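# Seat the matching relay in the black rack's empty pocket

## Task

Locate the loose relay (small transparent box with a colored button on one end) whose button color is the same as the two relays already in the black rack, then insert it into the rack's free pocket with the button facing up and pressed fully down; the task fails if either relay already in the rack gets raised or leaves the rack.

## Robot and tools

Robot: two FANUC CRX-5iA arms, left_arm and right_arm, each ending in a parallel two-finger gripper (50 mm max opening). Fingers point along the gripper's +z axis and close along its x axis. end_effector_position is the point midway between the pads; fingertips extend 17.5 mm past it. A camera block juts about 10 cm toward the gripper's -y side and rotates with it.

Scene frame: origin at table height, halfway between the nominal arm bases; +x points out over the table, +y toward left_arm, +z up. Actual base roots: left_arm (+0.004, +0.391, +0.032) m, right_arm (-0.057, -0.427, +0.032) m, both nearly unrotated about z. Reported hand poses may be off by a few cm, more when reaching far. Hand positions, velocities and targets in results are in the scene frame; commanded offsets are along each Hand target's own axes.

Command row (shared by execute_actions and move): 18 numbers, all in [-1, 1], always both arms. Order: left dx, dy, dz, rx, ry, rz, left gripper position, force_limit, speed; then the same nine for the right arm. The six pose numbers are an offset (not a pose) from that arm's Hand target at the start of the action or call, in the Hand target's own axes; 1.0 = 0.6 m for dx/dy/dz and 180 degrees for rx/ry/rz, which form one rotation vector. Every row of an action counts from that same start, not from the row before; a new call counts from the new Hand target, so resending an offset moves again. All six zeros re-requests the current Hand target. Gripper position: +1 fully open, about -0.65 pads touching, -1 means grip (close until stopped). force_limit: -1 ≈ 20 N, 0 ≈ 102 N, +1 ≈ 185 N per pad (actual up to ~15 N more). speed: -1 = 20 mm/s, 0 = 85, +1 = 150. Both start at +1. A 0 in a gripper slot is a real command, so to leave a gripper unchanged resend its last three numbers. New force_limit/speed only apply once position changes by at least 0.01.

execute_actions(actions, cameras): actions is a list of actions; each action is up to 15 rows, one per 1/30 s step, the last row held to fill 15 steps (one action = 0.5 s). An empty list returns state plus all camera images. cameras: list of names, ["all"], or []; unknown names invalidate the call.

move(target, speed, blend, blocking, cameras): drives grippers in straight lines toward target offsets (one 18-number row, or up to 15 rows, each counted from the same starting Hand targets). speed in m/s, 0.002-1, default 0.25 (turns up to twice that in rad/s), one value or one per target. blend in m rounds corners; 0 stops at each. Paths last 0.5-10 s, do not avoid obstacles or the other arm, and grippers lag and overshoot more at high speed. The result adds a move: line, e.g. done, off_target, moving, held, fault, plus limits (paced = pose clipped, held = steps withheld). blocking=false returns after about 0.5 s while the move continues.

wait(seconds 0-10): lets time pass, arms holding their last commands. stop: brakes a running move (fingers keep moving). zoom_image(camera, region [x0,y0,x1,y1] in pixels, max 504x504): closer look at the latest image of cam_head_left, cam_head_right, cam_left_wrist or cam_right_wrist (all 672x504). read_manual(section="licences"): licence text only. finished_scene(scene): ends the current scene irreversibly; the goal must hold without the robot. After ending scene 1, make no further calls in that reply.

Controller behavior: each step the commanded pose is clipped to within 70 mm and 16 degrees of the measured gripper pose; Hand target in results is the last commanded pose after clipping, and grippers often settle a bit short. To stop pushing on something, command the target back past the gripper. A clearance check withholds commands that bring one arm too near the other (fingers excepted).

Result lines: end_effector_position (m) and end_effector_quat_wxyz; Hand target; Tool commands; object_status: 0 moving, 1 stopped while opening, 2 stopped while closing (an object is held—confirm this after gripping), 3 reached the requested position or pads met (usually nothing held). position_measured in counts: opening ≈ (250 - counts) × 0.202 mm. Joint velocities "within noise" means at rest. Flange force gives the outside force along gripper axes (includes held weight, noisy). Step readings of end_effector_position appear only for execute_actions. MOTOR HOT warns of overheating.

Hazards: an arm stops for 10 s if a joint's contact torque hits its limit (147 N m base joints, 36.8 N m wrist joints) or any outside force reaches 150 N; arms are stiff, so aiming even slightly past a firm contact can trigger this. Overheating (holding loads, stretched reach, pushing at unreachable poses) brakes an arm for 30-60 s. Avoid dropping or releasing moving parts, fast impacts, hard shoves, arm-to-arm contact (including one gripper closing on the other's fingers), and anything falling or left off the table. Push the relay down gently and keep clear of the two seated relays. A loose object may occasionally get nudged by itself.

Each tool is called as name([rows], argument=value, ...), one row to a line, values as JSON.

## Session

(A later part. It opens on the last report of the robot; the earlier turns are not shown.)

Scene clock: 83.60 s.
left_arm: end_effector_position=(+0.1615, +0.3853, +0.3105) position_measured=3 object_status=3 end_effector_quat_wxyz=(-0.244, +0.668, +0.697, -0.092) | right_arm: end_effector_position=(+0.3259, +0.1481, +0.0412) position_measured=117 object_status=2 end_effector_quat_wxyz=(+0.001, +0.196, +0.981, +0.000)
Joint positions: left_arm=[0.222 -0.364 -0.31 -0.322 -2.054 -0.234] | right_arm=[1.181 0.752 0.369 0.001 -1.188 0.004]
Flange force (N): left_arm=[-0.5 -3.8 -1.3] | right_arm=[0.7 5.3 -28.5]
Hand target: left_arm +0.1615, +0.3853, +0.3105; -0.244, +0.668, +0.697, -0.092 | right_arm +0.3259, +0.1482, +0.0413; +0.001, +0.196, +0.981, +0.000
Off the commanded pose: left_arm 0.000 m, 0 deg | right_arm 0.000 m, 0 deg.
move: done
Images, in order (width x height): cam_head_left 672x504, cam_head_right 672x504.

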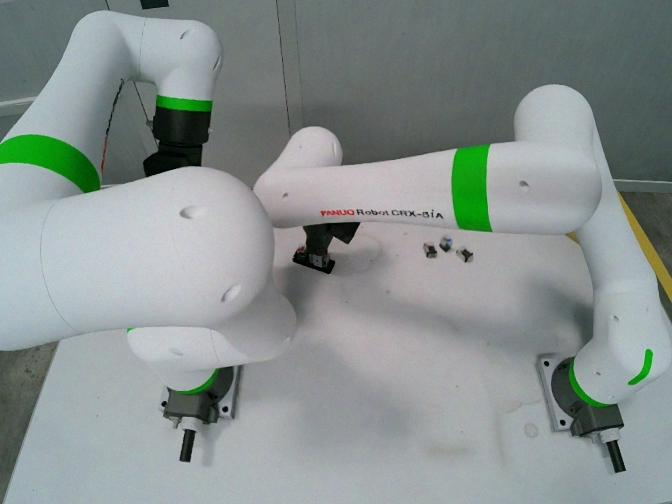

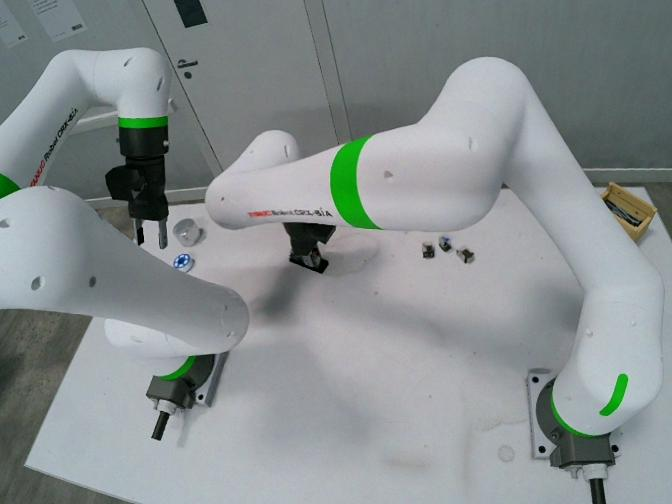

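move([
  [0,0,0,0,0,0,1,1,1,0,0,-0.001,0,0,0,0.4,-0.6,-1],
  [0,0,0,0,0,0,1,1,1,0,0,-0.17,0,0,0,0.4,-0.6,-1],
], speed=0.1, cameras=["cam_head_left","cam_head_right","cam_right_wrist"])

zoom_image(camera="cam_head_left", region=[275, 230, 345, 285])

zoom_image(camera="cam_head_right", region=[275, 230, 345, 285])

zoom_image(camera="cam_right_wrist", region=[270, 140, 460, 310])

Scene clock: 90.20 s.
left_arm: end_effector_position=(+0.1615, +0.3853, +0.3105) position_measured=3 object_status=3 end_effector_quat_wxyz=(-0.244, +0.668, +0.697, -0.092) | right_arm: end_effector_position=(+0.3258, +0.1482, +0.1434) position_measured=92 object_status=3 end_effector_quat_wxyz=(+0.001, +0.196, +0.981, +0.000)
Joint positions: left_arm=[0.222 -0.364 -0.31 -0.322 -2.054 -0.234] | right_arm=[1.181 0.675 0.49 0.001 -1.385 0.004]
Flange force (N): left_arm=[-0.6 -3.2 -1.3] | right_arm=[-0.1 -3.1 3.8]
Hand target: left_arm +0.1615, +0.3853, +0.3105; -0.244, +0.668, +0.697, -0.092 | right_arm +0.3258, +0.1482, +0.1433; +0.001, +0.196, +0.981, +0.000
Off the commanded pose: left_arm 0.000 m, 0 deg | right_arm 0.000 m, 0 deg.
move: done
camera_calibration:
cam_right_wrist: T_world_to_cam=[[-0.919462, 0.392754, -0.0182924, 0.250221], [0.359731, 0.859107, 0.364045, -0.288667], [0.158695, 0.328145, -0.931202, 0.163041], [0, 0, 0, 1]] pos_world=[0.308037, 0.0962194, 0.26149]
Images, in order (width x height): cam_head_left 672x504, cam_head_right 672x504, cam_right_wrist 672x504.

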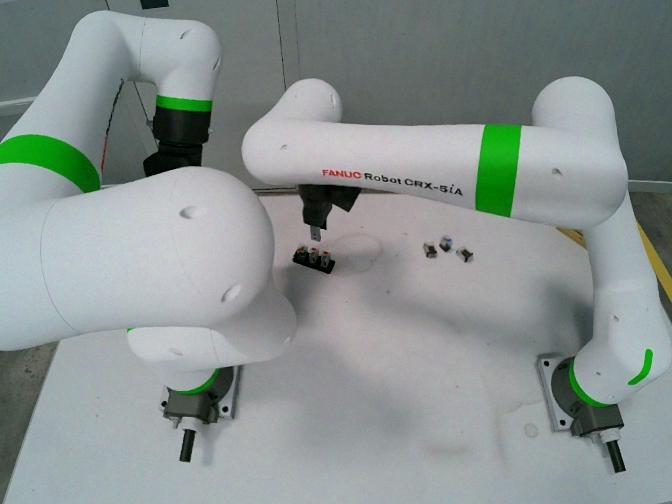

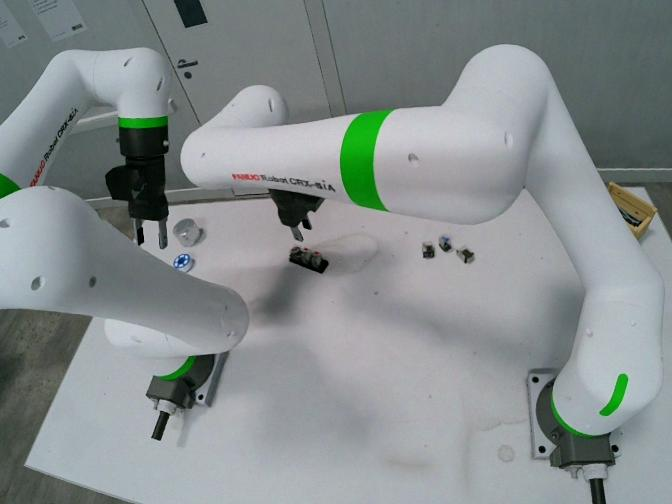

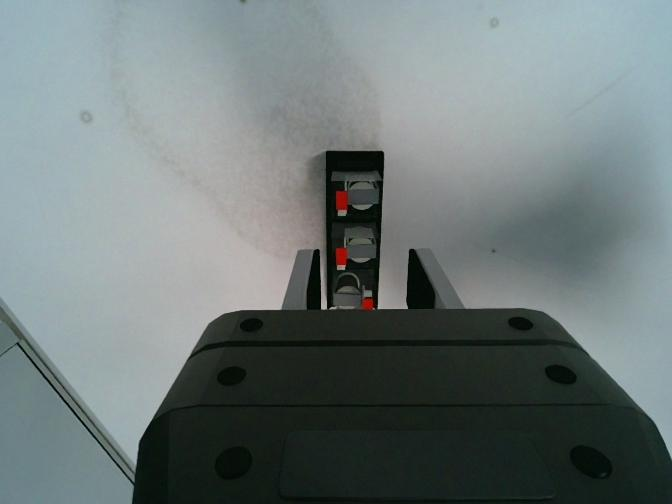

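Scaled by 7.200 from the camera's 672x504 image, which has a finer 960x720 frame.

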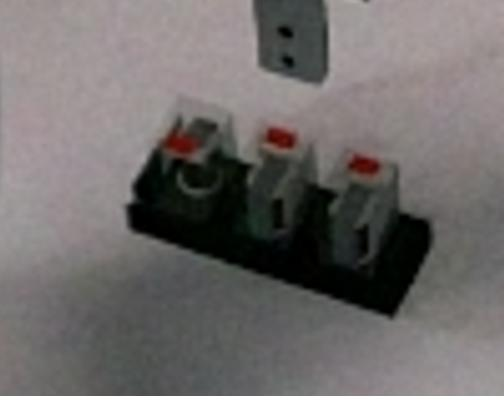

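Scaled by 7.200 from the camera's 672x504 image, which has a finer 960x720 frame.

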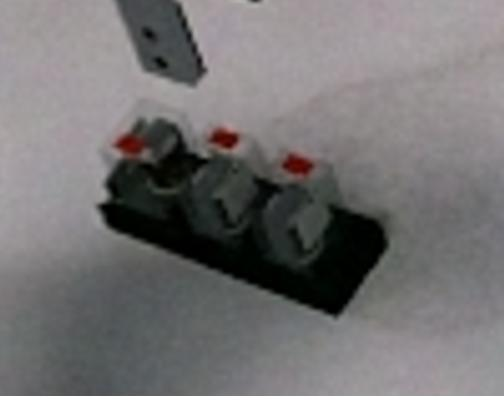

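Scaled by 2.653 from the camera's 672x504 image, which has a finer 960x720 frame.

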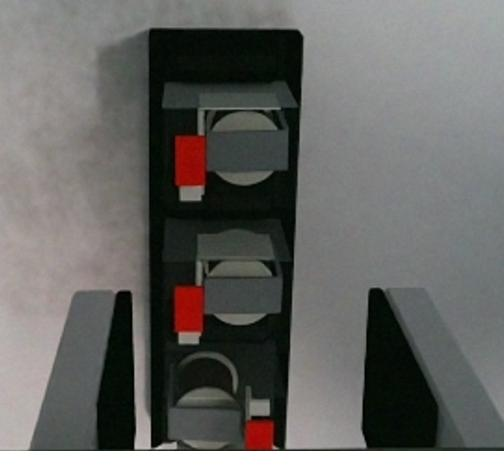

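finished_scene(scene=3)

The scene is finished: the task was done.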